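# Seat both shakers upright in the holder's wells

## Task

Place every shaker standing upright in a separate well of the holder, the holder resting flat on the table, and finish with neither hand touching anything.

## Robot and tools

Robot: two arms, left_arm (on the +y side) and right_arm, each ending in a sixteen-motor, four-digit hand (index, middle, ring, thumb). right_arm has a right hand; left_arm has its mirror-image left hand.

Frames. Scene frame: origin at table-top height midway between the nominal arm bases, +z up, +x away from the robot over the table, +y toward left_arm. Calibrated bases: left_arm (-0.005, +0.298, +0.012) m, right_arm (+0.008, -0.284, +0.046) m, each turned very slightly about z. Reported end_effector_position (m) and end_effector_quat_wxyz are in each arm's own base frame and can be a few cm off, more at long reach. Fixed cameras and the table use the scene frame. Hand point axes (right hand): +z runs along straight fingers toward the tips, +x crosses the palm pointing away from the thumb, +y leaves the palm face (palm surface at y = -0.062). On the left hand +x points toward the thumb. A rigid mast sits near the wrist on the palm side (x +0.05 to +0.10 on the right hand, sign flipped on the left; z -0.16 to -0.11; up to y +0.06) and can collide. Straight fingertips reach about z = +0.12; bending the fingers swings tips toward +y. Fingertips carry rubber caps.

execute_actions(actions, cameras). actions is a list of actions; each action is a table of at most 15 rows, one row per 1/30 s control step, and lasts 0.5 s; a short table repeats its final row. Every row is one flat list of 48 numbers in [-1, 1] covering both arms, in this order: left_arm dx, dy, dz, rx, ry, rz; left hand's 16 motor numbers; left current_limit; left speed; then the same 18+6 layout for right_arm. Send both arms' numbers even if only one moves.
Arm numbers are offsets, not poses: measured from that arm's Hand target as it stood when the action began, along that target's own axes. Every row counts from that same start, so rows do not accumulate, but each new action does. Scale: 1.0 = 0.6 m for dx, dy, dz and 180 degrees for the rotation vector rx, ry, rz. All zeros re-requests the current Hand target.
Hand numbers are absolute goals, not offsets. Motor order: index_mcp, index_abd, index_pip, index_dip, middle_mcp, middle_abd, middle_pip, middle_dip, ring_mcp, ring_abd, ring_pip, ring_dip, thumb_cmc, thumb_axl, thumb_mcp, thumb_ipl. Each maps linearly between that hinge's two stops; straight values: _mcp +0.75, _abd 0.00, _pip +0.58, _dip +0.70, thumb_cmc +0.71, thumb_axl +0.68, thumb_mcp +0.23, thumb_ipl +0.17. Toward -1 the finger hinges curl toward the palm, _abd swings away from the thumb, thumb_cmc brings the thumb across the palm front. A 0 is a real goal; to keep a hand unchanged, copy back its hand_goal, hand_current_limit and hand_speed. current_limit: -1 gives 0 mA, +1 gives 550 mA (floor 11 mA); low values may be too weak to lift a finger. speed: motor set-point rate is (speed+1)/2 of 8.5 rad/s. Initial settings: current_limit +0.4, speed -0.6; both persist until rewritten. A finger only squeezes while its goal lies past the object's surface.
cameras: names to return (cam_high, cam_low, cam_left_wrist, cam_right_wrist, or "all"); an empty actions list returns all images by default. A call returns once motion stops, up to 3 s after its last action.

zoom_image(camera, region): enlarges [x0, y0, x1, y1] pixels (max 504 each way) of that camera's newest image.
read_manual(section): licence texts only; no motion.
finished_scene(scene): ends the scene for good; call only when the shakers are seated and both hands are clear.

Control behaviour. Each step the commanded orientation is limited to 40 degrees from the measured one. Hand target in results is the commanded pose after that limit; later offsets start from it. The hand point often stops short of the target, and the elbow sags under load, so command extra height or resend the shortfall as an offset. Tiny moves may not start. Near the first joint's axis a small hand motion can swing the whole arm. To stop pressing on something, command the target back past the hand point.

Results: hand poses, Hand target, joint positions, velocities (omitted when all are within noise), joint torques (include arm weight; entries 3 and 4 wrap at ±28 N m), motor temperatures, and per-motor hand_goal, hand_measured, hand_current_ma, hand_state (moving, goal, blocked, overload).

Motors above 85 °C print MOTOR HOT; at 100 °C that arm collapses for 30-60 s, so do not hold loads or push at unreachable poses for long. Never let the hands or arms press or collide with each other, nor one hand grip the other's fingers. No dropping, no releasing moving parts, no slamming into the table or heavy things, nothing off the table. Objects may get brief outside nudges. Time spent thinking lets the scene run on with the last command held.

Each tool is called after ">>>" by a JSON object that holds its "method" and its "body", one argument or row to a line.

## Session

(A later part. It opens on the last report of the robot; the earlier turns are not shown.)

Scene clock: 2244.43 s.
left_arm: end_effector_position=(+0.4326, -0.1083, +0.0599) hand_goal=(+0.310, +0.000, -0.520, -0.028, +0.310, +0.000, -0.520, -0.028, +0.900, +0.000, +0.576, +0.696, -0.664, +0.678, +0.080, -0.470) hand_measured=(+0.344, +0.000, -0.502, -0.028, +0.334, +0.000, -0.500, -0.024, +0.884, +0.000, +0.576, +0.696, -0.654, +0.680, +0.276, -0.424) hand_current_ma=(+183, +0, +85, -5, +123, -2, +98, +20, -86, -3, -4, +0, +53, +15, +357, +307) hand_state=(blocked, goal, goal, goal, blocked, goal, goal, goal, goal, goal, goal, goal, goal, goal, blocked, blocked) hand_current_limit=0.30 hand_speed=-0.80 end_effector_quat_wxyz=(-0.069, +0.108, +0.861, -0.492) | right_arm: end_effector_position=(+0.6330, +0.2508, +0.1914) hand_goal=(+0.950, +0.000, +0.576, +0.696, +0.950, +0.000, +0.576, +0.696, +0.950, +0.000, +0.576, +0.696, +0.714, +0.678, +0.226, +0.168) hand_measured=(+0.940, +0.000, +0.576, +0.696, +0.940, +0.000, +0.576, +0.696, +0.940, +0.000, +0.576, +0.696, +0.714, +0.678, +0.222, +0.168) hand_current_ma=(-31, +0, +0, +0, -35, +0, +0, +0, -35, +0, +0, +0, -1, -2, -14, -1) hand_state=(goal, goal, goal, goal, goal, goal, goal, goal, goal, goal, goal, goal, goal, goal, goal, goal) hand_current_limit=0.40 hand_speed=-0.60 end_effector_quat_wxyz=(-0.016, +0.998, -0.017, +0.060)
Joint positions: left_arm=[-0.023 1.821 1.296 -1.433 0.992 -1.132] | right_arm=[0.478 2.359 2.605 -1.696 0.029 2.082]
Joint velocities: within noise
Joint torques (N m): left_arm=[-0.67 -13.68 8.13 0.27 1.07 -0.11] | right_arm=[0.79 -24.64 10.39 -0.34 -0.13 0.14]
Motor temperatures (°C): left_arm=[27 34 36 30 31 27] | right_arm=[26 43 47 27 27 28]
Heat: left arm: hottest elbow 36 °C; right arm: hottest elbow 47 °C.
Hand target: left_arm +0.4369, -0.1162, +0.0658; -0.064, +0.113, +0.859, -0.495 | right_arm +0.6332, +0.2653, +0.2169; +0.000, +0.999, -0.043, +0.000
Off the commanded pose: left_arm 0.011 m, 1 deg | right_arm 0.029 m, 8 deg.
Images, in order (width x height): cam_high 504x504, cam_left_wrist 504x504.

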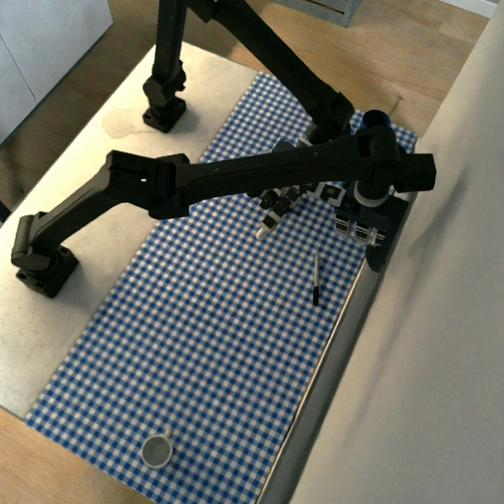

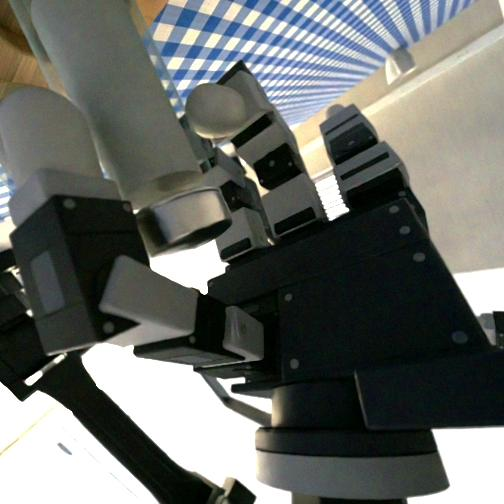

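>>> {"method": "execute_actions", "body": {
  "actions": [],
  "cameras": ["cam_low","cam_right_wrist","cam_left_wrist"]
}}

>>> {"method": "zoom_image", "body": {
  "camera": "cam_low",
  "region": [200, 160, 300, 255]
}}

>>> {"method": "zoom_image", "body": {
  "camera": "cam_right_wrist",
  "region": [260, 180, 430, 350]
}}

>>> {"method": "zoom_image", "body": {
  "camera": "cam_left_wrist",
  "region": [0, 0, 250, 250]
}}

Scene clock: 2263.43 s.
left_arm: end_effector_position=(+0.4326, -0.1083, +0.0599) hand_goal=(+0.310, +0.000, -0.520, -0.028, +0.310, +0.000, -0.520, -0.028, +0.900, +0.000, +0.576, +0.696, -0.664, +0.678, +0.080, -0.470) hand_measured=(+0.344, +0.000, -0.502, -0.028, +0.334, +0.000, -0.500, -0.024, +0.884, +0.000, +0.576, +0.696, -0.654, +0.680, +0.276, -0.424) hand_current_ma=(+183, +0, +85, -5, +123, -2, +98, +20, -86, -3, -4, +0, +53, +15, +357, +307) hand_state=(blocked, goal, goal, goal, blocked, goal, goal, goal, goal, goal, goal, goal, goal, goal, blocked, blocked) hand_current_limit=0.30 hand_speed=-0.80 end_effector_quat_wxyz=(-0.069, +0.108, +0.861, -0.492) | right_arm: end_effector_position=(+0.6330, +0.2508, +0.1914) hand_goal=(+0.950, +0.000, +0.576, +0.696, +0.950, +0.000, +0.576, +0.696, +0.950, +0.000, +0.576, +0.696, +0.714, +0.678, +0.226, +0.168) hand_measured=(+0.940, +0.000, +0.576, +0.696, +0.940, +0.000, +0.576, +0.696, +0.940, +0.000, +0.576, +0.696, +0.714, +0.678, +0.222, +0.168) hand_current_ma=(-31, +0, +0, +0, -35, +0, +0, +0, -35, +0, +0, +0, -1, -2, -14, -1) hand_state=(goal, goal, goal, goal, goal, goal, goal, goal, goal, goal, goal, goal, goal, goal, goal, goal) hand_current_limit=0.40 hand_speed=-0.60 end_effector_quat_wxyz=(-0.016, +0.998, -0.017, +0.060)
Joint positions: left_arm=[-0.023 1.821 1.296 -1.433 0.992 -1.132] | right_arm=[0.478 2.359 2.605 -1.696 0.029 2.082]
Joint velocities: within noise
Joint torques (N m): left_arm=[-0.56 -13.8 8.12 0.28 1.07 -0.09] | right_arm=[0.85 -24.64 10.39 -0.35 -0.13 0.14]
Motor temperatures (°C): left_arm=[27 34 36 30 31 27] | right_arm=[26 43 47 27 27 28]
Heat: left arm: hottest elbow 36 °C; right arm: hottest elbow 47 °C.
Hand target: left_arm +0.4369, -0.1162, +0.0658; -0.064, +0.113, +0.859, -0.495 | right_arm +0.6332, +0.2653, +0.2169; +0.000, +0.999, -0.043, +0.000
Off the commanded pose: left_arm 0.011 m, 1 deg | right_arm 0.029 m, 8 deg.
Images, in order (width x height): cam_low 504x504, cam_left_wrist 504x504, cam_right_wrist 504x504.

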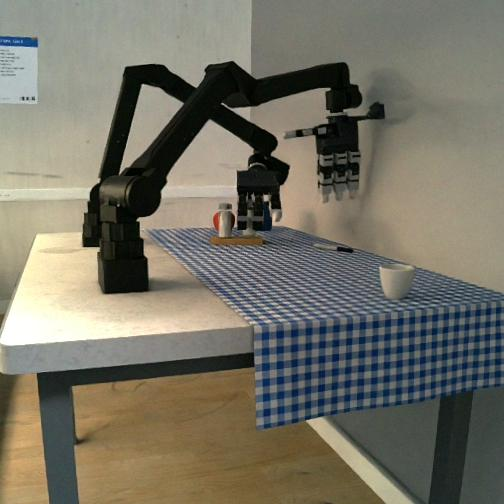

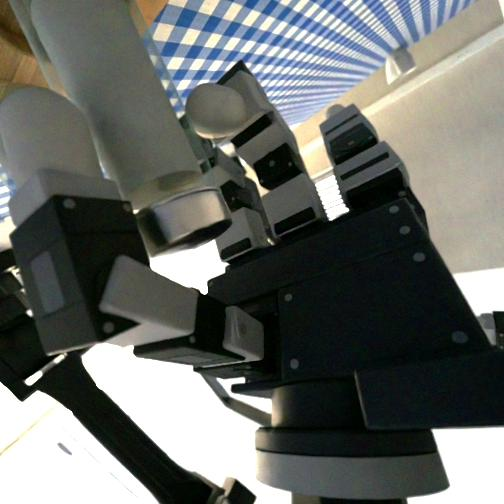

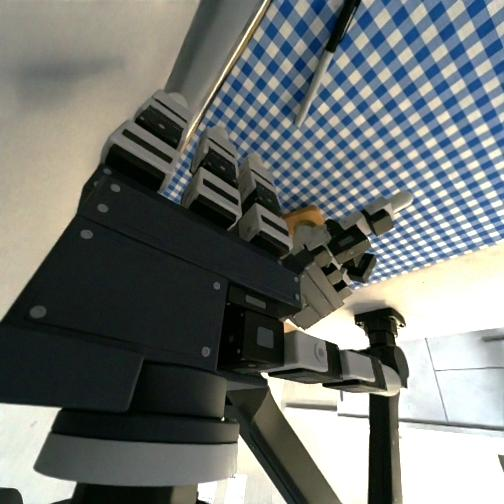

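Scaled by 5.040 from the camera's 504x504 image, which has a finer 720x720 frame.

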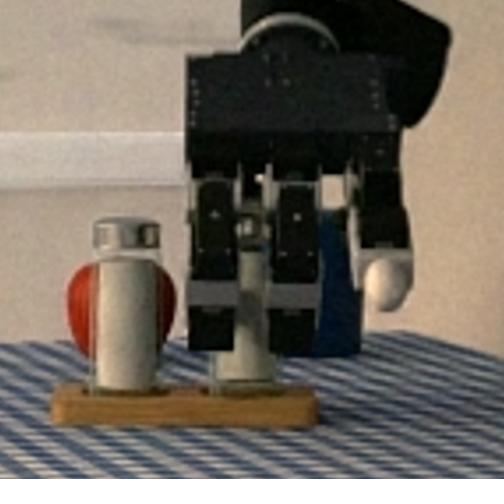

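Scaled by 2.965 from the camera's 504x504 image, which has a finer 720x720 frame.

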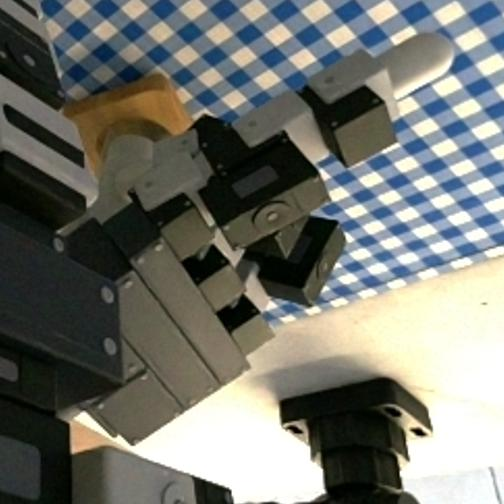

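Scaled by 2.016 from the camera's 504x504 image, which has a finer 720x720 frame.

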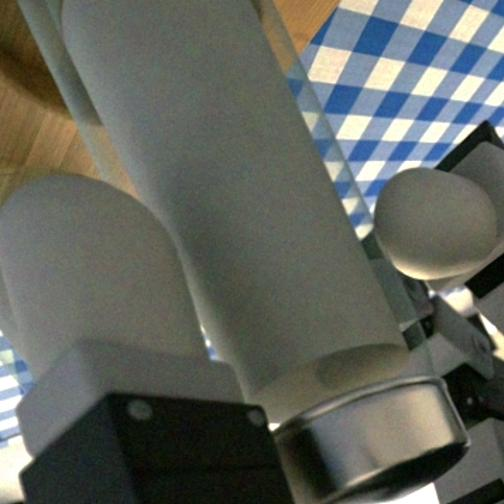

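>>> {"method": "zoom_image", "body": {
  "camera": "cam_low",
  "region": [208, 222, 238, 250]
}}

>>> {"method": "zoom_image", "body": {
  "camera": "cam_low",
  "region": [236, 222, 266, 250]
}}

Scaled by 16.800 from the camera's 504x504 image, which has a finer 720x720 frame.

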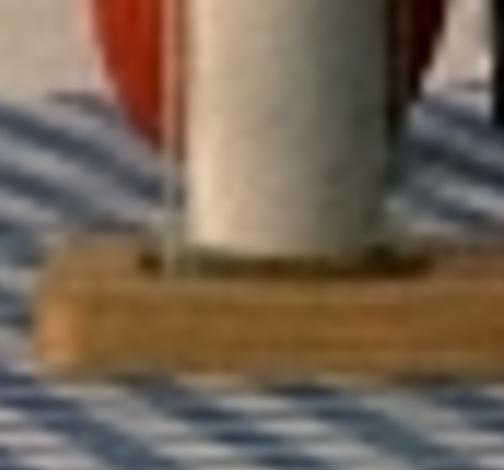

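Scaled by 16.800 from the camera's 504x504 image, which has a finer 720x720 frame.

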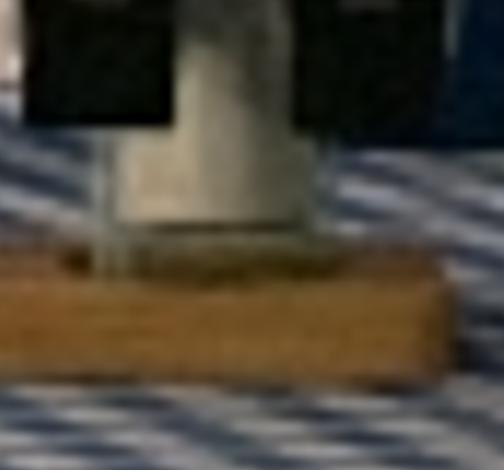

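>>> {"method": "execute_actions", "body": {
  "actions": [
    [[0.0038,-0.0115,0.0065,0,0,0,0.31,0,-0.52,-0.029,0.31,0,-0.52,-0.029,0.9,0,0.576,0.696,-0.665,0.678,0.08,-0.47,0.3,-0.8,0,0,0,0,0,0,0.95,0,0.576,0.696,0.95,0,0.576,0.696,0.95,0,0.576,0.696,0.714,0.678,0.226,0.168,0.4,-0.6]]
  ],
  "cameras": ["cam_low","cam_right_wrist"]
}}

>>> {"method": "zoom_image", "body": {
  "camera": "cam_low",
  "region": [236, 222, 266, 250]
}}

>>> {"method": "zoom_image", "body": {
  "camera": "cam_right_wrist",
  "region": [288, 215, 322, 243]
}}

Scene clock: 2337.77 s.
left_arm: end_effector_position=(+0.4316, -0.1087, +0.0588) hand_goal=(+0.310, +0.000, -0.520, -0.028, +0.310, +0.000, -0.520, -0.028, +0.900, +0.000, +0.576, +0.696, -0.664, +0.678, +0.080, -0.470) hand_measured=(+0.344, +0.000, -0.502, -0.028, +0.334, +0.000, -0.500, -0.028, +0.884, +0.000, +0.576, +0.696, -0.654, +0.680, +0.276, -0.426) hand_current_ma=(+183, +0, +85, +1, +123, -2, +98, -2, -86, -3, -4, +0, +48, +15, +357, +302) hand_state=(blocked, goal, goal, goal, blocked, goal, goal, goal, goal, goal, goal, goal, goal, goal, blocked, blocked) hand_current_limit=0.30 hand_speed=-0.80 end_effector_quat_wxyz=(-0.072, +0.101, +0.862, -0.491) | right_arm: end_effector_position=(+0.6330, +0.2508, +0.1914) hand_goal=(+0.950, +0.000, +0.576, +0.696, +0.950, +0.000, +0.576, +0.696, +0.950, +0.000, +0.576, +0.696, +0.714, +0.678, +0.226, +0.168) hand_measured=(+0.940, +0.000, +0.576, +0.696, +0.940, +0.000, +0.576, +0.696, +0.940, +0.000, +0.576, +0.696, +0.714, +0.678, +0.222, +0.168) hand_current_ma=(-31, +0, +0, +0, -35, +0, +0, +0, -35, +0, +0, +0, -1, -2, -14, -1) hand_state=(goal, goal, goal, goal, goal, goal, goal, goal, goal, goal, goal, goal, goal, goal, goal, goal) hand_current_limit=0.40 hand_speed=-0.60 end_effector_quat_wxyz=(-0.016, +0.998, -0.017, +0.060)
Joint positions: left_arm=[-0.024 1.821 1.293 -1.423 0.992 -1.155] | right_arm=[0.478 2.359 2.605 -1.696 0.029 2.082]
Joint torques (N m): left_arm=[-1.03 -14.92 7.39 0.4 1.26 -0.09] | right_arm=[0.85 -24.64 10.39 -0.35 -0.13 0.13]
Heat: left arm: hottest elbow 36 °C; right arm: hottest elbow 47 °C.
Hand target: left_arm +0.4329, -0.1222, +0.0698; -0.064, +0.113, +0.859, -0.495 | right_arm +0.6332, +0.2653, +0.2169; +0.000, +0.999, -0.043, +0.000
Off the commanded pose: left_arm 0.017 m, 2 deg | right_arm 0.029 m, 8 deg.
joint sent to its limit (right arm) — joint 4 (wrist pitch), lower limit; joint 6 (wrist roll), upper limit. The joint targets are off in position and orientation.
Images, in order (width x height): cam_low 504x504, cam_right_wrist 504x504.

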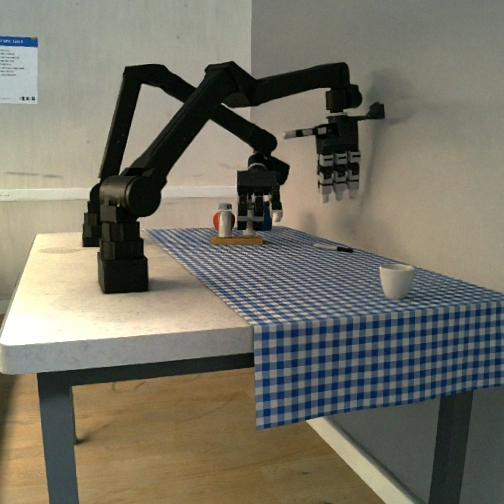

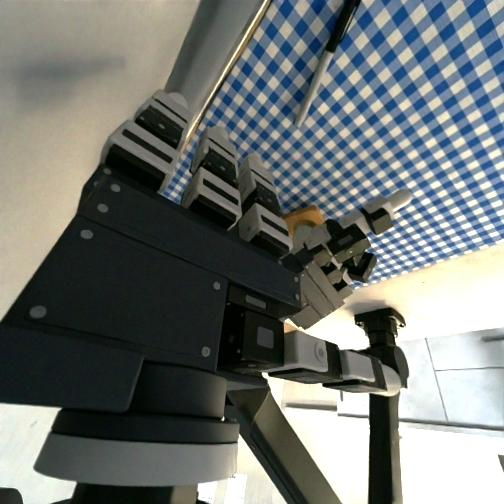

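Scaled by 16.800 from the camera's 504x504 image, which has a finer 720x720 frame.

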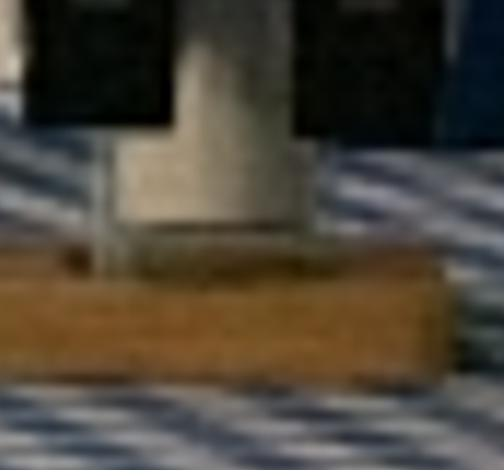

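Scaled by 14.824 from the camera's 504x504 image, which has a finer 720x720 frame.

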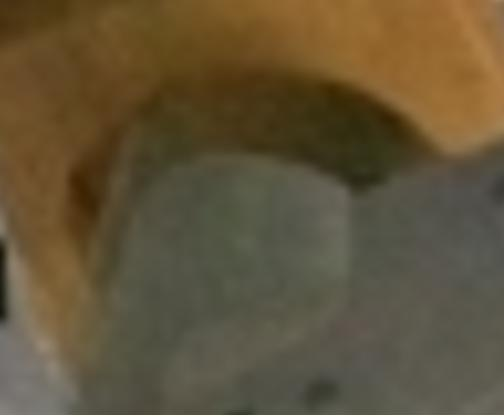

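>>> {"method": "execute_actions", "body": {
  "actions": [
    [[0,-0.0217,-0.0125,0,0,0,0.31,0,-0.52,-0.029,0.31,0,-0.52,-0.029,0.9,0,0.576,0.696,-0.665,0.678,0.08,-0.47,0.3,-0.8,0,0,0,0,0,0,0.95,0,0.576,0.696,0.95,0,0.576,0.696,0.95,0,0.576,0.696,0.714,0.678,0.226,0.168,0.4,-0.6]]
  ],
  "cameras": ["cam_low","cam_right_wrist"]
}}

>>> {"method": "zoom_image", "body": {
  "camera": "cam_low",
  "region": [236, 222, 266, 250]
}}

>>> {"method": "zoom_image", "body": {
  "camera": "cam_right_wrist",
  "region": [288, 215, 322, 243]
}}

Scene clock: 2348.47 s.
left_arm: end_effector_position=(+0.4323, -0.1088, +0.0600) hand_goal=(+0.310, +0.000, -0.520, -0.028, +0.310, +0.000, -0.520, -0.028, +0.900, +0.000, +0.576, +0.696, -0.664, +0.678, +0.080, -0.470) hand_measured=(+0.344, +0.000, -0.502, -0.026, +0.334, +0.000, -0.500, -0.026, +0.884, +0.000, +0.576, +0.696, -0.654, +0.680, +0.276, -0.426) hand_current_ma=(+183, +0, +85, +5, +123, -2, +98, +13, -86, -3, -4, +0, +48, +15, +358, +302) hand_state=(blocked, goal, goal, goal, blocked, goal, goal, goal, goal, goal, goal, goal, goal, goal, blocked, blocked) hand_current_limit=0.30 hand_speed=-0.80 end_effector_quat_wxyz=(-0.069, +0.105, +0.862, -0.491) | right_arm: end_effector_position=(+0.6330, +0.2508, +0.1914) hand_goal=(+0.950, +0.000, +0.576, +0.696, +0.950, +0.000, +0.576, +0.696, +0.950, +0.000, +0.576, +0.696, +0.714, +0.678, +0.226, +0.168) hand_measured=(+0.940, +0.000, +0.576, +0.696, +0.940, +0.000, +0.576, +0.696, +0.940, +0.000, +0.576, +0.696, +0.714, +0.678, +0.222, +0.168) hand_current_ma=(-31, +0, +0, +0, -35, +0, +0, +0, -35, +0, +0, +0, -1, -2, -14, -1) hand_state=(goal, goal, goal, goal, goal, goal, goal, goal, goal, goal, goal, goal, goal, goal, goal, goal) hand_current_limit=0.40 hand_speed=-0.60 end_effector_quat_wxyz=(-0.016, +0.998, -0.017, +0.060)
Joint positions: left_arm=[-0.024 1.818 1.293 -1.424 0.992 -1.146] | right_arm=[0.478 2.359 2.605 -1.696 0.029 2.082]
Joint torques (N m): left_arm=[-0.85 -15.97 8.88 -1.13 1.26 -0.09] | right_arm=[0.85 -24.64 10.39 -0.34 -0.13 0.14]
Heat: left arm: hottest elbow 36 °C; right arm: hottest elbow 47 °C.
Hand target: left_arm +0.4329, -0.1223, +0.0849; -0.064, +0.113, +0.859, -0.495 | right_arm +0.6332, +0.2653, +0.2169; +0.000, +0.999, -0.043, +0.000
Off the commanded pose: left_arm 0.028 m, 1 deg | right_arm 0.029 m, 8 deg.
joint sent to its limit (right arm) — joint 4 (wrist pitch), lower limit; joint 6 (wrist roll), upper limit. The joint targets are off in position and orientation.
Images, in order (width x height): cam_low 504x504, cam_right_wrist 504x504.

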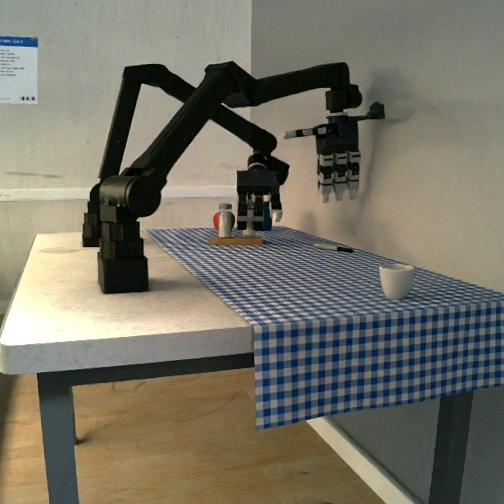

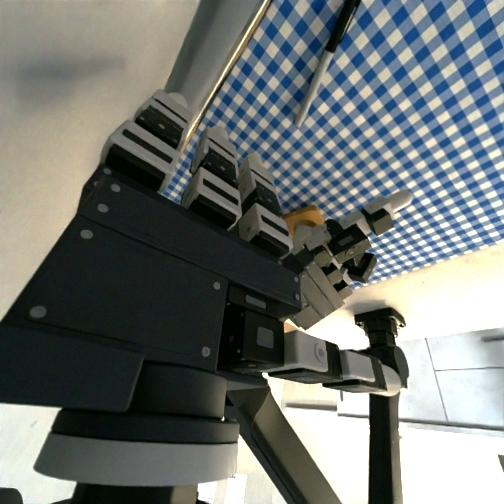

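Scaled by 16.800 from the camera's 504x504 image, which has a finer 720x720 frame.

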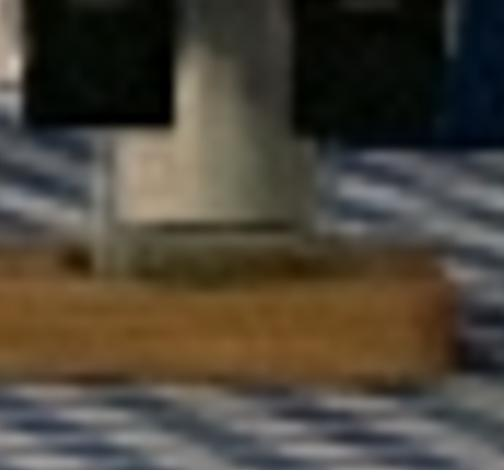

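Scaled by 14.824 from the camera's 504x504 image, which has a finer 720x720 frame.

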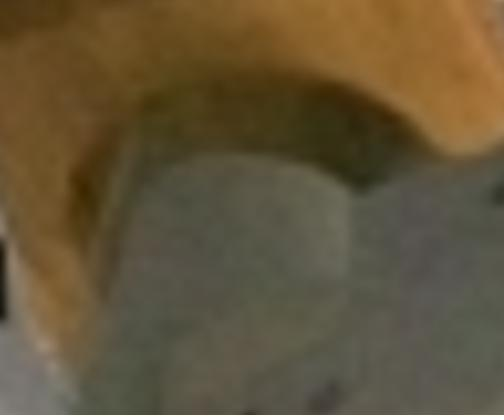

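>>> {"method": "execute_actions", "body": {
  "actions": [
    [[0,-0.0130,-0.0075,0,0,0,0.31,0,-0.52,-0.029,0.31,0,-0.52,-0.029,0.9,0,0.576,0.696,-0.665,0.678,0.08,-0.47,0.3,-0.8,0,0,0,0,0,0,0.95,0,0.576,0.696,0.95,0,0.576,0.696,0.95,0,0.576,0.696,0.714,0.678,0.226,0.168,0.4,-0.6]]
  ],
  "cameras": ["cam_low","cam_right_wrist"]
}}

>>> {"method": "zoom_image", "body": {
  "camera": "cam_low",
  "region": [236, 222, 266, 250]
}}

>>> {"method": "zoom_image", "body": {
  "camera": "cam_right_wrist",
  "region": [288, 215, 322, 243]
}}

Scene clock: 2357.47 s.
left_arm: end_effector_position=(+0.4276, -0.1120, +0.0639) hand_goal=(+0.310, +0.000, -0.520, -0.028, +0.310, +0.000, -0.520, -0.028, +0.900, +0.000, +0.576, +0.696, -0.664, +0.678, +0.080, -0.470) hand_measured=(+0.344, +0.000, -0.500, -0.024, +0.334, +0.000, -0.500, -0.024, +0.884, +0.000, +0.576, +0.696, -0.654, +0.680, +0.276, -0.426) hand_current_ma=(+183, +0, +104, +19, +124, -2, +99, +16, -86, -3, -4, +0, +49, +15, +357, +302) hand_state=(blocked, goal, blocked, goal, blocked, goal, goal, goal, goal, goal, goal, goal, goal, goal, blocked, blocked) hand_current_limit=0.30 hand_speed=-0.80 end_effector_quat_wxyz=(-0.076, +0.105, +0.861, -0.491) | right_arm: end_effector_position=(+0.6330, +0.2508, +0.1914) hand_goal=(+0.950, +0.000, +0.576, +0.696, +0.950, +0.000, +0.576, +0.696, +0.950, +0.000, +0.576, +0.696, +0.714, +0.678, +0.226, +0.168) hand_measured=(+0.940, +0.000, +0.576, +0.696, +0.940, +0.000, +0.576, +0.696, +0.940, +0.000, +0.576, +0.696, +0.714, +0.678, +0.222, +0.168) hand_current_ma=(-31, +0, +0, +0, -35, +0, +0, +0, -35, +0, +0, +0, -1, -2, -14, -1) hand_state=(goal, goal, goal, goal, goal, goal, goal, goal, goal, goal, goal, goal, goal, goal, goal, goal) hand_current_limit=0.40 hand_speed=-0.60 end_effector_quat_wxyz=(-0.016, +0.998, -0.017, +0.060)
Joint positions: left_arm=[-0.032 1.811 1.293 -1.443 0.992 -1.146] | right_arm=[0.478 2.359 2.605 -1.696 0.029 2.082]
Joint torques (N m): left_arm=[-0.21 -16.5 9.72 -1.24 1.26 -0.11] | right_arm=[0.79 -24.64 10.39 -0.35 -0.13 0.13]
Heat: left arm: hottest elbow 36 °C; right arm: hottest elbow 47 °C.
Hand target: left_arm +0.4329, -0.1223, +0.0939; -0.064, +0.113, +0.859, -0.495 | right_arm +0.6332, +0.2653, +0.2169; +0.000, +0.999, -0.043, +0.000
Off the commanded pose: left_arm 0.032 m, 2 deg | right_arm 0.029 m, 8 deg.
joint sent to its limit (right arm) — joint 4 (wrist pitch), lower limit; joint 6 (wrist roll), upper limit. The joint targets are off in position and orientation.
Images, in order (width x height): cam_low 504x504, cam_right_wrist 504x504.

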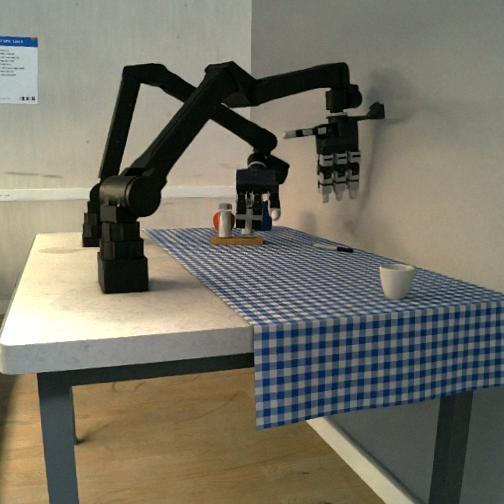

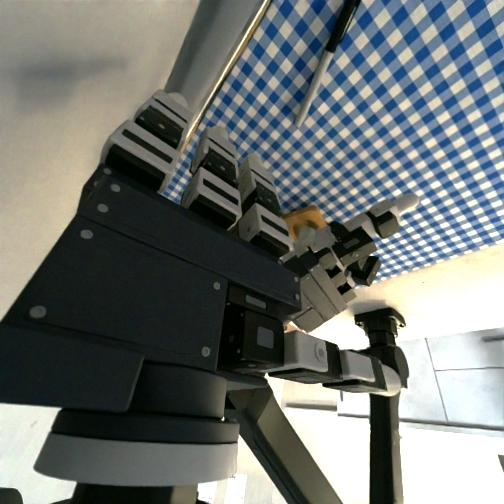

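Scaled by 16.800 from the camera's 504x504 image, which has a finer 720x720 frame.

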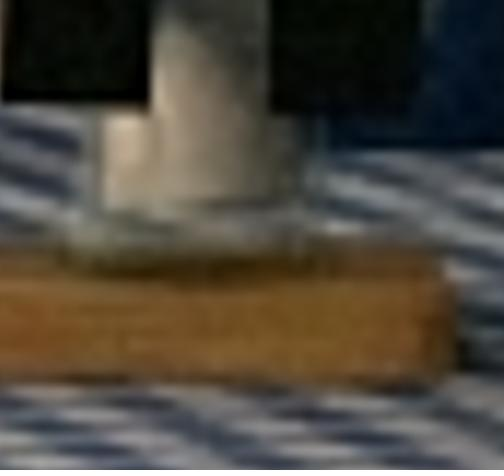

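Scaled by 14.824 from the camera's 504x504 image, which has a finer 720x720 frame.

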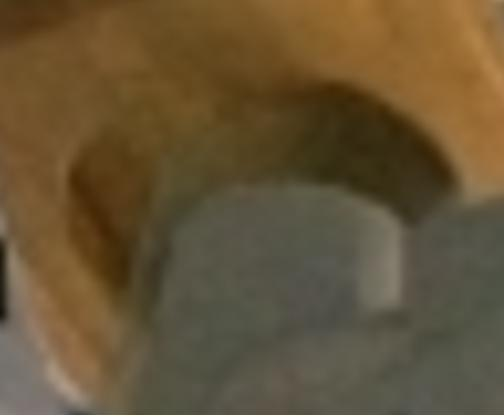

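>>> {"method": "zoom_image", "body": {
  "camera": "cam_low",
  "region": [206, 190, 266, 250]
}}

>>> {"method": "zoom_image", "body": {
  "camera": "cam_right_wrist",
  "region": [270, 195, 330, 255]
}}

Scaled by 8.400 from the camera's 504x504 image, which has a finer 720x720 frame.

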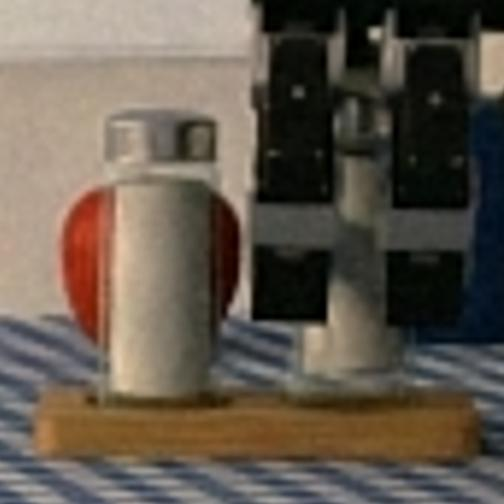

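Scaled by 8.400 from the camera's 504x504 image, which has a finer 720x720 frame.

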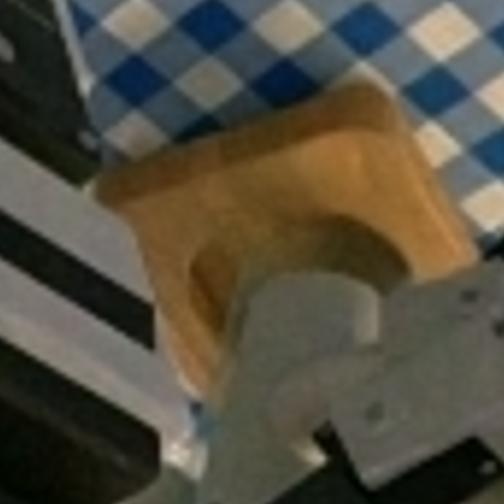

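>>> {"method": "execute_actions", "body": {
  "actions": [
    [[0,-0.0072,-0.0042,-0.030,-0.0061,0.0105,0.31,0,-0.52,-0.029,0.31,0,-0.52,-0.029,0.9,0,0.576,0.696,-0.665,0.678,0.08,-0.47,0.3,-0.8,0,0,0,0,0,0,0.95,0,0.576,0.696,0.95,0,0.576,0.696,0.95,0,0.576,0.696,0.714,0.678,0.226,0.168,0.4,-0.6]]
  ],
  "cameras": ["cam_low","cam_right_wrist"]
}}

>>> {"method": "zoom_image", "body": {
  "camera": "cam_low",
  "region": [206, 190, 266, 250]
}}

>>> {"method": "zoom_image", "body": {
  "camera": "cam_right_wrist",
  "region": [270, 195, 330, 255]
}}

Scene clock: 2534.43 s.
left_arm: end_effector_position=(+0.4257, -0.1203, +0.0803) hand_goal=(+0.310, +0.000, -0.520, -0.028, +0.310, +0.000, -0.520, -0.028, +0.900, +0.000, +0.576, +0.696, -0.664, +0.678, +0.080, -0.470) hand_measured=(+0.344, +0.000, -0.500, -0.024, +0.334, +0.000, -0.500, -0.024, +0.884, +0.000, +0.576, +0.696, -0.654, +0.680, +0.276, -0.426) hand_current_ma=(+183, +0, +104, +19, +126, -2, +102, +19, -86, -3, -4, +0, +49, +15, +358, +302) hand_state=(blocked, goal, blocked, goal, blocked, goal, blocked, goal, goal, goal, goal, goal, goal, goal, blocked, blocked) hand_current_limit=0.30 hand_speed=-0.80 end_effector_quat_wxyz=(-0.060, +0.122, +0.878, -0.459) | right_arm: end_effector_position=(+0.6330, +0.2508, +0.1914) hand_goal=(+0.950, +0.000, +0.576, +0.696, +0.950, +0.000, +0.576, +0.696, +0.950, +0.000, +0.576, +0.696, +0.714, +0.678, +0.226, +0.168) hand_measured=(+0.940, +0.000, +0.576, +0.696, +0.940, +0.000, +0.576, +0.696, +0.940, +0.000, +0.576, +0.696, +0.714, +0.678, +0.222, +0.168) hand_current_ma=(-31, +0, +0, +0, -35, +0, +0, +0, -35, +0, +0, +0, -1, -2, -14, -1) hand_state=(goal, goal, goal, goal, goal, goal, goal, goal, goal, goal, goal, goal, goal, goal, goal, goal) hand_current_limit=0.40 hand_speed=-0.60 end_effector_quat_wxyz=(-0.016, +0.998, -0.017, +0.060)
Joint positions: left_arm=[-0.075 1.738 1.271 -1.374 0.935 -1.232] | right_arm=[0.478 2.359 2.605 -1.696 0.029 2.082]
Joint torques (N m): left_arm=[-0.21 -15.21 9.01 0.44 0.55 -0.17] | right_arm=[0.85 -24.64 10.39 -0.35 -0.13 0.14]
Heat: left arm: hottest elbow 38 °C; right arm: hottest elbow 48 °C.
Hand target: left_arm +0.4329, -0.1223, +0.0989; -0.042, +0.125, +0.880, -0.456 | right_arm +0.6332, +0.2653, +0.2169; +0.000, +0.999, -0.043, +0.000
Off the commanded pose: left_arm 0.020 m, 2 deg | right_arm 0.029 m, 8 deg.
joint sent to its limit (right arm) — joint 4 (wrist pitch), lower limit; joint 6 (wrist roll), upper limit. The joint targets are off in position and orientation.
Images, in order (width x height): cam_low 504x504, cam_right_wrist 504x504.

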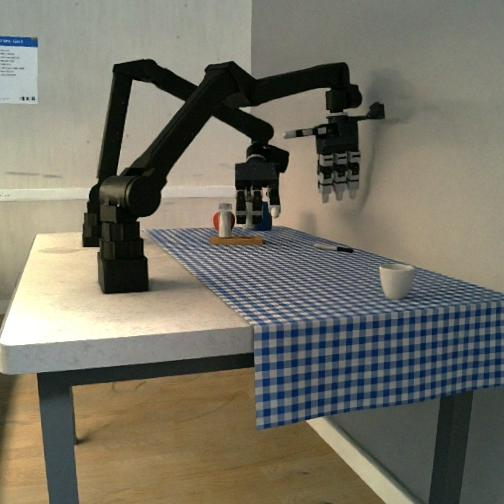

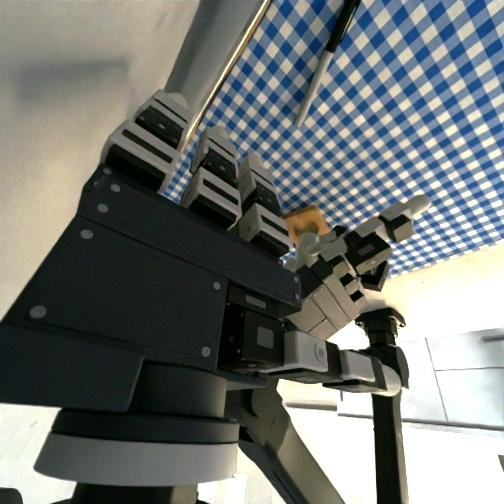

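Scaled by 8.400 from the camera's 504x504 image, which has a finer 720x720 frame.

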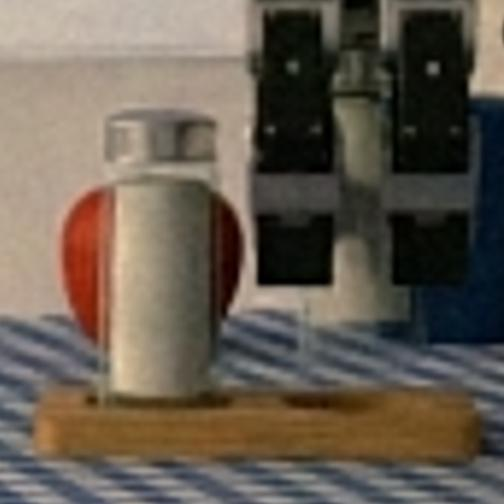

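Scaled by 8.400 from the camera's 504x504 image, which has a finer 720x720 frame.

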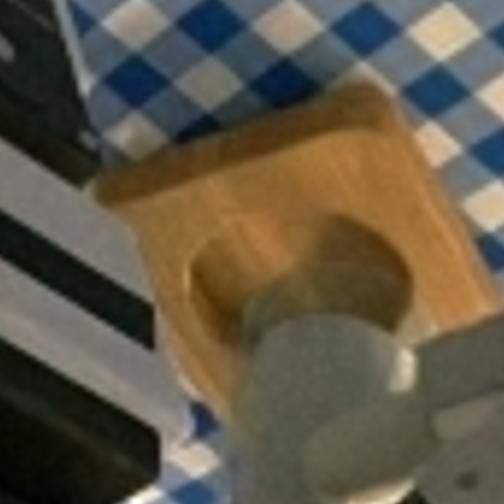

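>>> {"method": "zoom_image", "body": {
  "camera": "cam_right_wrist",
  "region": [285, 215, 345, 275]
}}

>>> {"method": "zoom_image", "body": {
  "camera": "cam_low",
  "region": [230, 180, 270, 240]
}}

Scaled by 8.400 from the camera's 504x504 image, which has a finer 720x720 frame.

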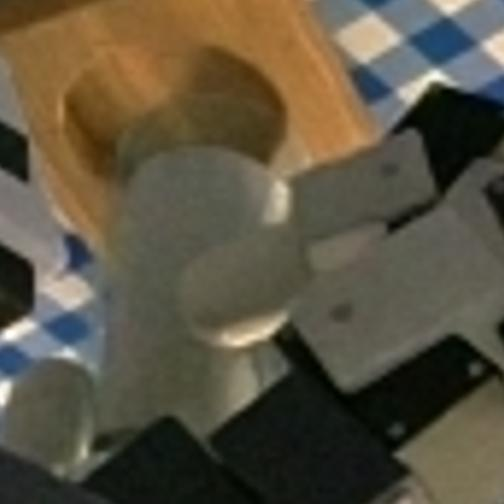

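Scaled by 8.400 from the camera's 504x504 image, which has a finer 720x720 frame.

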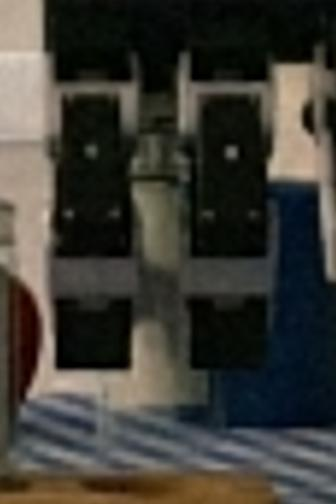

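>>> {"method": "execute_actions", "body": {
  "actions": [
    [[0,0.0197,0.0011,-0.0111,0,0.0008,0.31,0,-0.52,-0.029,0.31,0,-0.52,-0.029,0.9,0,0.576,0.696,-0.665,0.678,0.08,-0.47,0.3,-0.8,0,0,0,0,0,0,0.95,0,0.576,0.696,0.95,0,0.576,0.696,0.95,0,0.576,0.696,0.714,0.678,0.226,0.168,0.4,-0.6]]
  ],
  "cameras": ["cam_low","cam_right_wrist"]
}}

>>> {"method": "zoom_image", "body": {
  "camera": "cam_low",
  "region": [226, 200, 276, 250]
}}

>>> {"method": "zoom_image", "body": {
  "camera": "cam_right_wrist",
  "region": [285, 210, 335, 260]
}}

Scene clock: 2582.07 s.
left_arm: end_effector_position=(+0.4280, -0.1148, +0.0724) hand_goal=(+0.310, +0.000, -0.520, -0.028, +0.310, +0.000, -0.520, -0.028, +0.900, +0.000, +0.576, +0.696, -0.664, +0.678, +0.080, -0.470) hand_measured=(+0.344, +0.000, -0.500, -0.024, +0.334, +0.000, -0.500, -0.024, +0.884, +0.000, +0.576, +0.696, -0.654, +0.680, +0.276, -0.426) hand_current_ma=(+183, +0, +104, +19, +126, -2, +102, +19, -86, -3, -4, +0, +49, +15, +358, +302) hand_state=(blocked, goal, blocked, goal, blocked, goal, blocked, goal, goal, goal, goal, goal, goal, goal, blocked, blocked) hand_current_limit=0.30 hand_speed=-0.80 end_effector_quat_wxyz=(-0.055, +0.126, +0.886, -0.444) | right_arm: end_effector_position=(+0.6330, +0.2508, +0.1914) hand_goal=(+0.950, +0.000, +0.576, +0.696, +0.950, +0.000, +0.576, +0.696, +0.950, +0.000, +0.576, +0.696, +0.714, +0.678, +0.226, +0.168) hand_measured=(+0.940, +0.000, +0.576, +0.696, +0.940, +0.000, +0.576, +0.696, +0.940, +0.000, +0.576, +0.696, +0.714, +0.678, +0.222, +0.168) hand_current_ma=(-31, +0, +0, +0, -35, +0, +0, +0, -35, +0, +0, +0, -1, -2, -14, -1) hand_state=(goal, goal, goal, goal, goal, goal, goal, goal, goal, goal, goal, goal, goal, goal, goal, goal) hand_current_limit=0.40 hand_speed=-0.60 end_effector_quat_wxyz=(-0.016, +0.998, -0.017, +0.060)
Joint positions: left_arm=[-0.075 1.738 1.259 -1.338 0.903 -1.243] | right_arm=[0.478 2.359 2.605 -1.696 0.029 2.082]
Joint torques (N m): left_arm=[0.44 -14.8 8.98 0.35 0.52 -0.15] | right_arm=[0.79 -24.59 10.37 -0.35 -0.13 0.14]
Heat: left arm: hottest shoulder 36 °C; right arm: hottest elbow 48 °C.
Hand target: left_arm +0.4349, -0.1163, +0.0889; -0.040, +0.127, +0.888, -0.441 | right_arm +0.6332, +0.2653, +0.2169; +0.000, +0.999, -0.043, +0.000
Off the commanded pose: left_arm 0.018 m, 2 deg | right_arm 0.029 m, 8 deg.
joint sent to its limit (right arm) — joint 4 (wrist pitch), lower limit; joint 6 (wrist roll), upper limit. The joint targets are off in position and orientation.
Images, in order (width x height): cam_low 504x504, cam_right_wrist 504x504.

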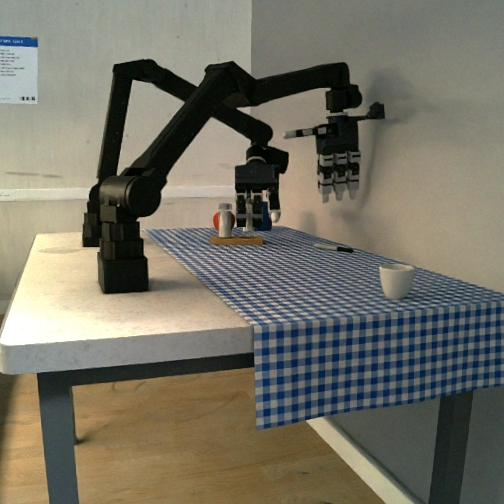

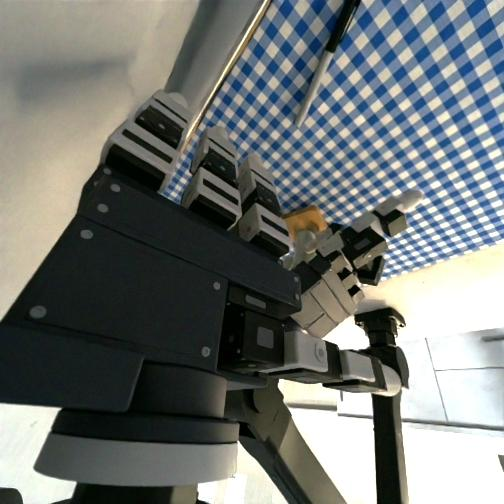

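Scaled by 10.080 from the camera's 504x504 image, which has a finer 720x720 frame.

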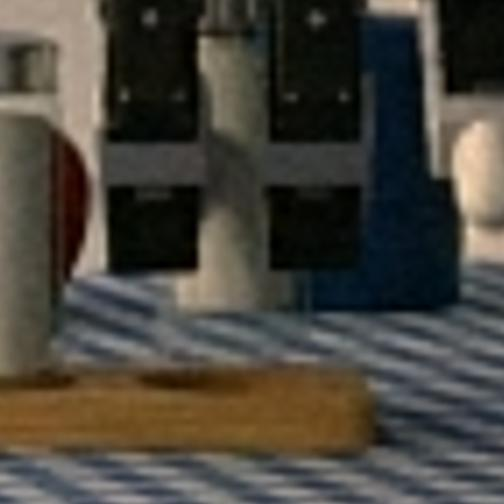

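Scaled by 10.080 from the camera's 504x504 image, which has a finer 720x720 frame.

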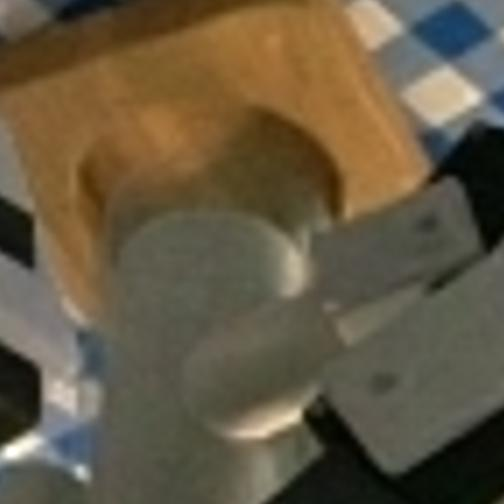

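>>> {"method": "execute_actions", "body": {
  "actions": [
    [[0.0063,0.0139,0.0089,0,0,0,0.31,0,-0.52,-0.029,0.31,0,-0.52,-0.029,0.9,0,0.576,0.696,-0.665,0.678,0.08,-0.47,0.3,-0.8,0,0,0,0,0,0,0.95,0,0.576,0.696,0.95,0,0.576,0.696,0.95,0,0.576,0.696,0.714,0.678,0.226,0.168,0.4,-0.6]]
  ],
  "cameras": ["cam_low","cam_right_wrist"]
}}

>>> {"method": "zoom_image", "body": {
  "camera": "cam_low",
  "region": [226, 200, 276, 250]
}}

>>> {"method": "zoom_image", "body": {
  "camera": "cam_right_wrist",
  "region": [285, 210, 335, 260]
}}

Scene clock: 2605.77 s.
left_arm: end_effector_position=(+0.4242, -0.1142, +0.0644) hand_goal=(+0.310, +0.000, -0.520, -0.028, +0.310, +0.000, -0.520, -0.028, +0.900, +0.000, +0.576, +0.696, -0.664, +0.678, +0.080, -0.470) hand_measured=(+0.344, +0.000, -0.500, -0.024, +0.334, +0.000, -0.500, -0.024, +0.884, +0.000, +0.576, +0.696, -0.654, +0.680, +0.276, -0.426) hand_current_ma=(+183, +0, +104, +19, +126, -2, +102, +19, -86, -3, -4, +0, +49, +15, +358, +302) hand_state=(blocked, goal, blocked, goal, blocked, goal, blocked, goal, goal, goal, goal, goal, goal, goal, blocked, blocked) hand_current_limit=0.30 hand_speed=-0.80 end_effector_quat_wxyz=(-0.055, +0.127, +0.886, -0.443) | right_arm: end_effector_position=(+0.6330, +0.2508, +0.1914) hand_goal=(+0.950, +0.000, +0.576, +0.696, +0.950, +0.000, +0.576, +0.696, +0.950, +0.000, +0.576, +0.696, +0.714, +0.678, +0.226, +0.168) hand_measured=(+0.940, +0.000, +0.576, +0.696, +0.940, +0.000, +0.576, +0.696, +0.940, +0.000, +0.576, +0.696, +0.714, +0.678, +0.222, +0.168) hand_current_ma=(-31, +0, +0, +0, -35, +0, +0, +0, -35, +0, +0, +0, -1, -2, -14, -1) hand_state=(goal, goal, goal, goal, goal, goal, goal, goal, goal, goal, goal, goal, goal, goal, goal, goal) hand_current_limit=0.40 hand_speed=-0.60 end_effector_quat_wxyz=(-0.016, +0.998, -0.017, +0.060)
Joint positions: left_arm=[-0.075 1.738 1.236 -1.314 0.902 -1.243] | right_arm=[0.478 2.359 2.605 -1.696 0.029 2.082]
Joint torques (N m): left_arm=[-0.15 -14.8 9.02 0.49 0.53 -0.11] | right_arm=[0.79 -24.64 10.39 -0.35 -0.13 0.14]
Heat: left arm: hottest shoulder 37 °C; right arm: hottest elbow 48 °C.
Hand target: left_arm +0.4319, -0.1146, +0.0789; -0.040, +0.127, +0.888, -0.441 | right_arm +0.6332, +0.2653, +0.2169; +0.000, +0.999, -0.043, +0.000
Off the commanded pose: left_arm 0.016 m, 2 deg | right_arm 0.029 m, 8 deg.
joint sent to its limit (right arm) — joint 4 (wrist pitch), lower limit; joint 6 (wrist roll), upper limit. The joint targets are off in position and orientation.
Images, in order (width x height): cam_low 504x504, cam_right_wrist 504x504.

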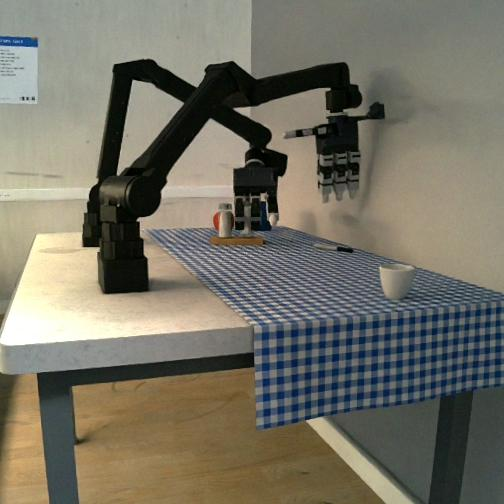

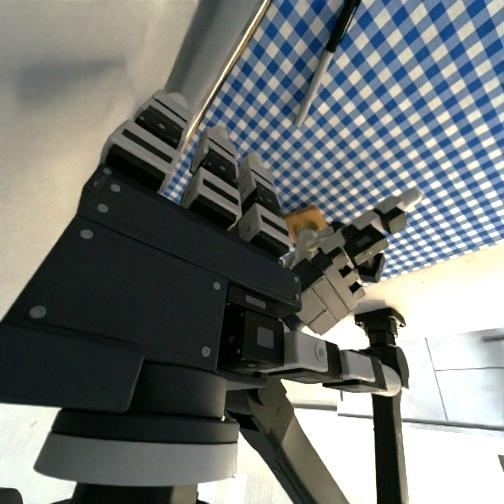

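Scaled by 10.080 from the camera's 504x504 image, which has a finer 720x720 frame.

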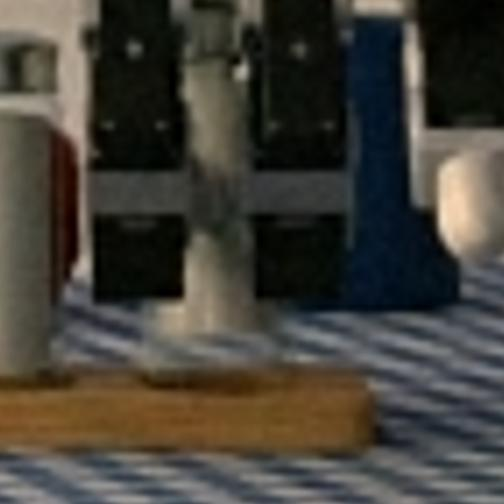

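Scaled by 10.080 from the camera's 504x504 image, which has a finer 720x720 frame.

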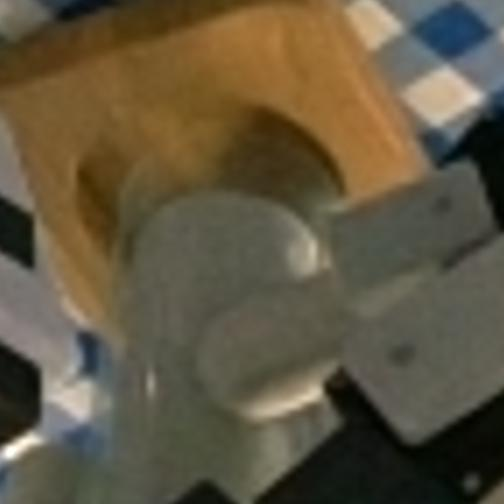

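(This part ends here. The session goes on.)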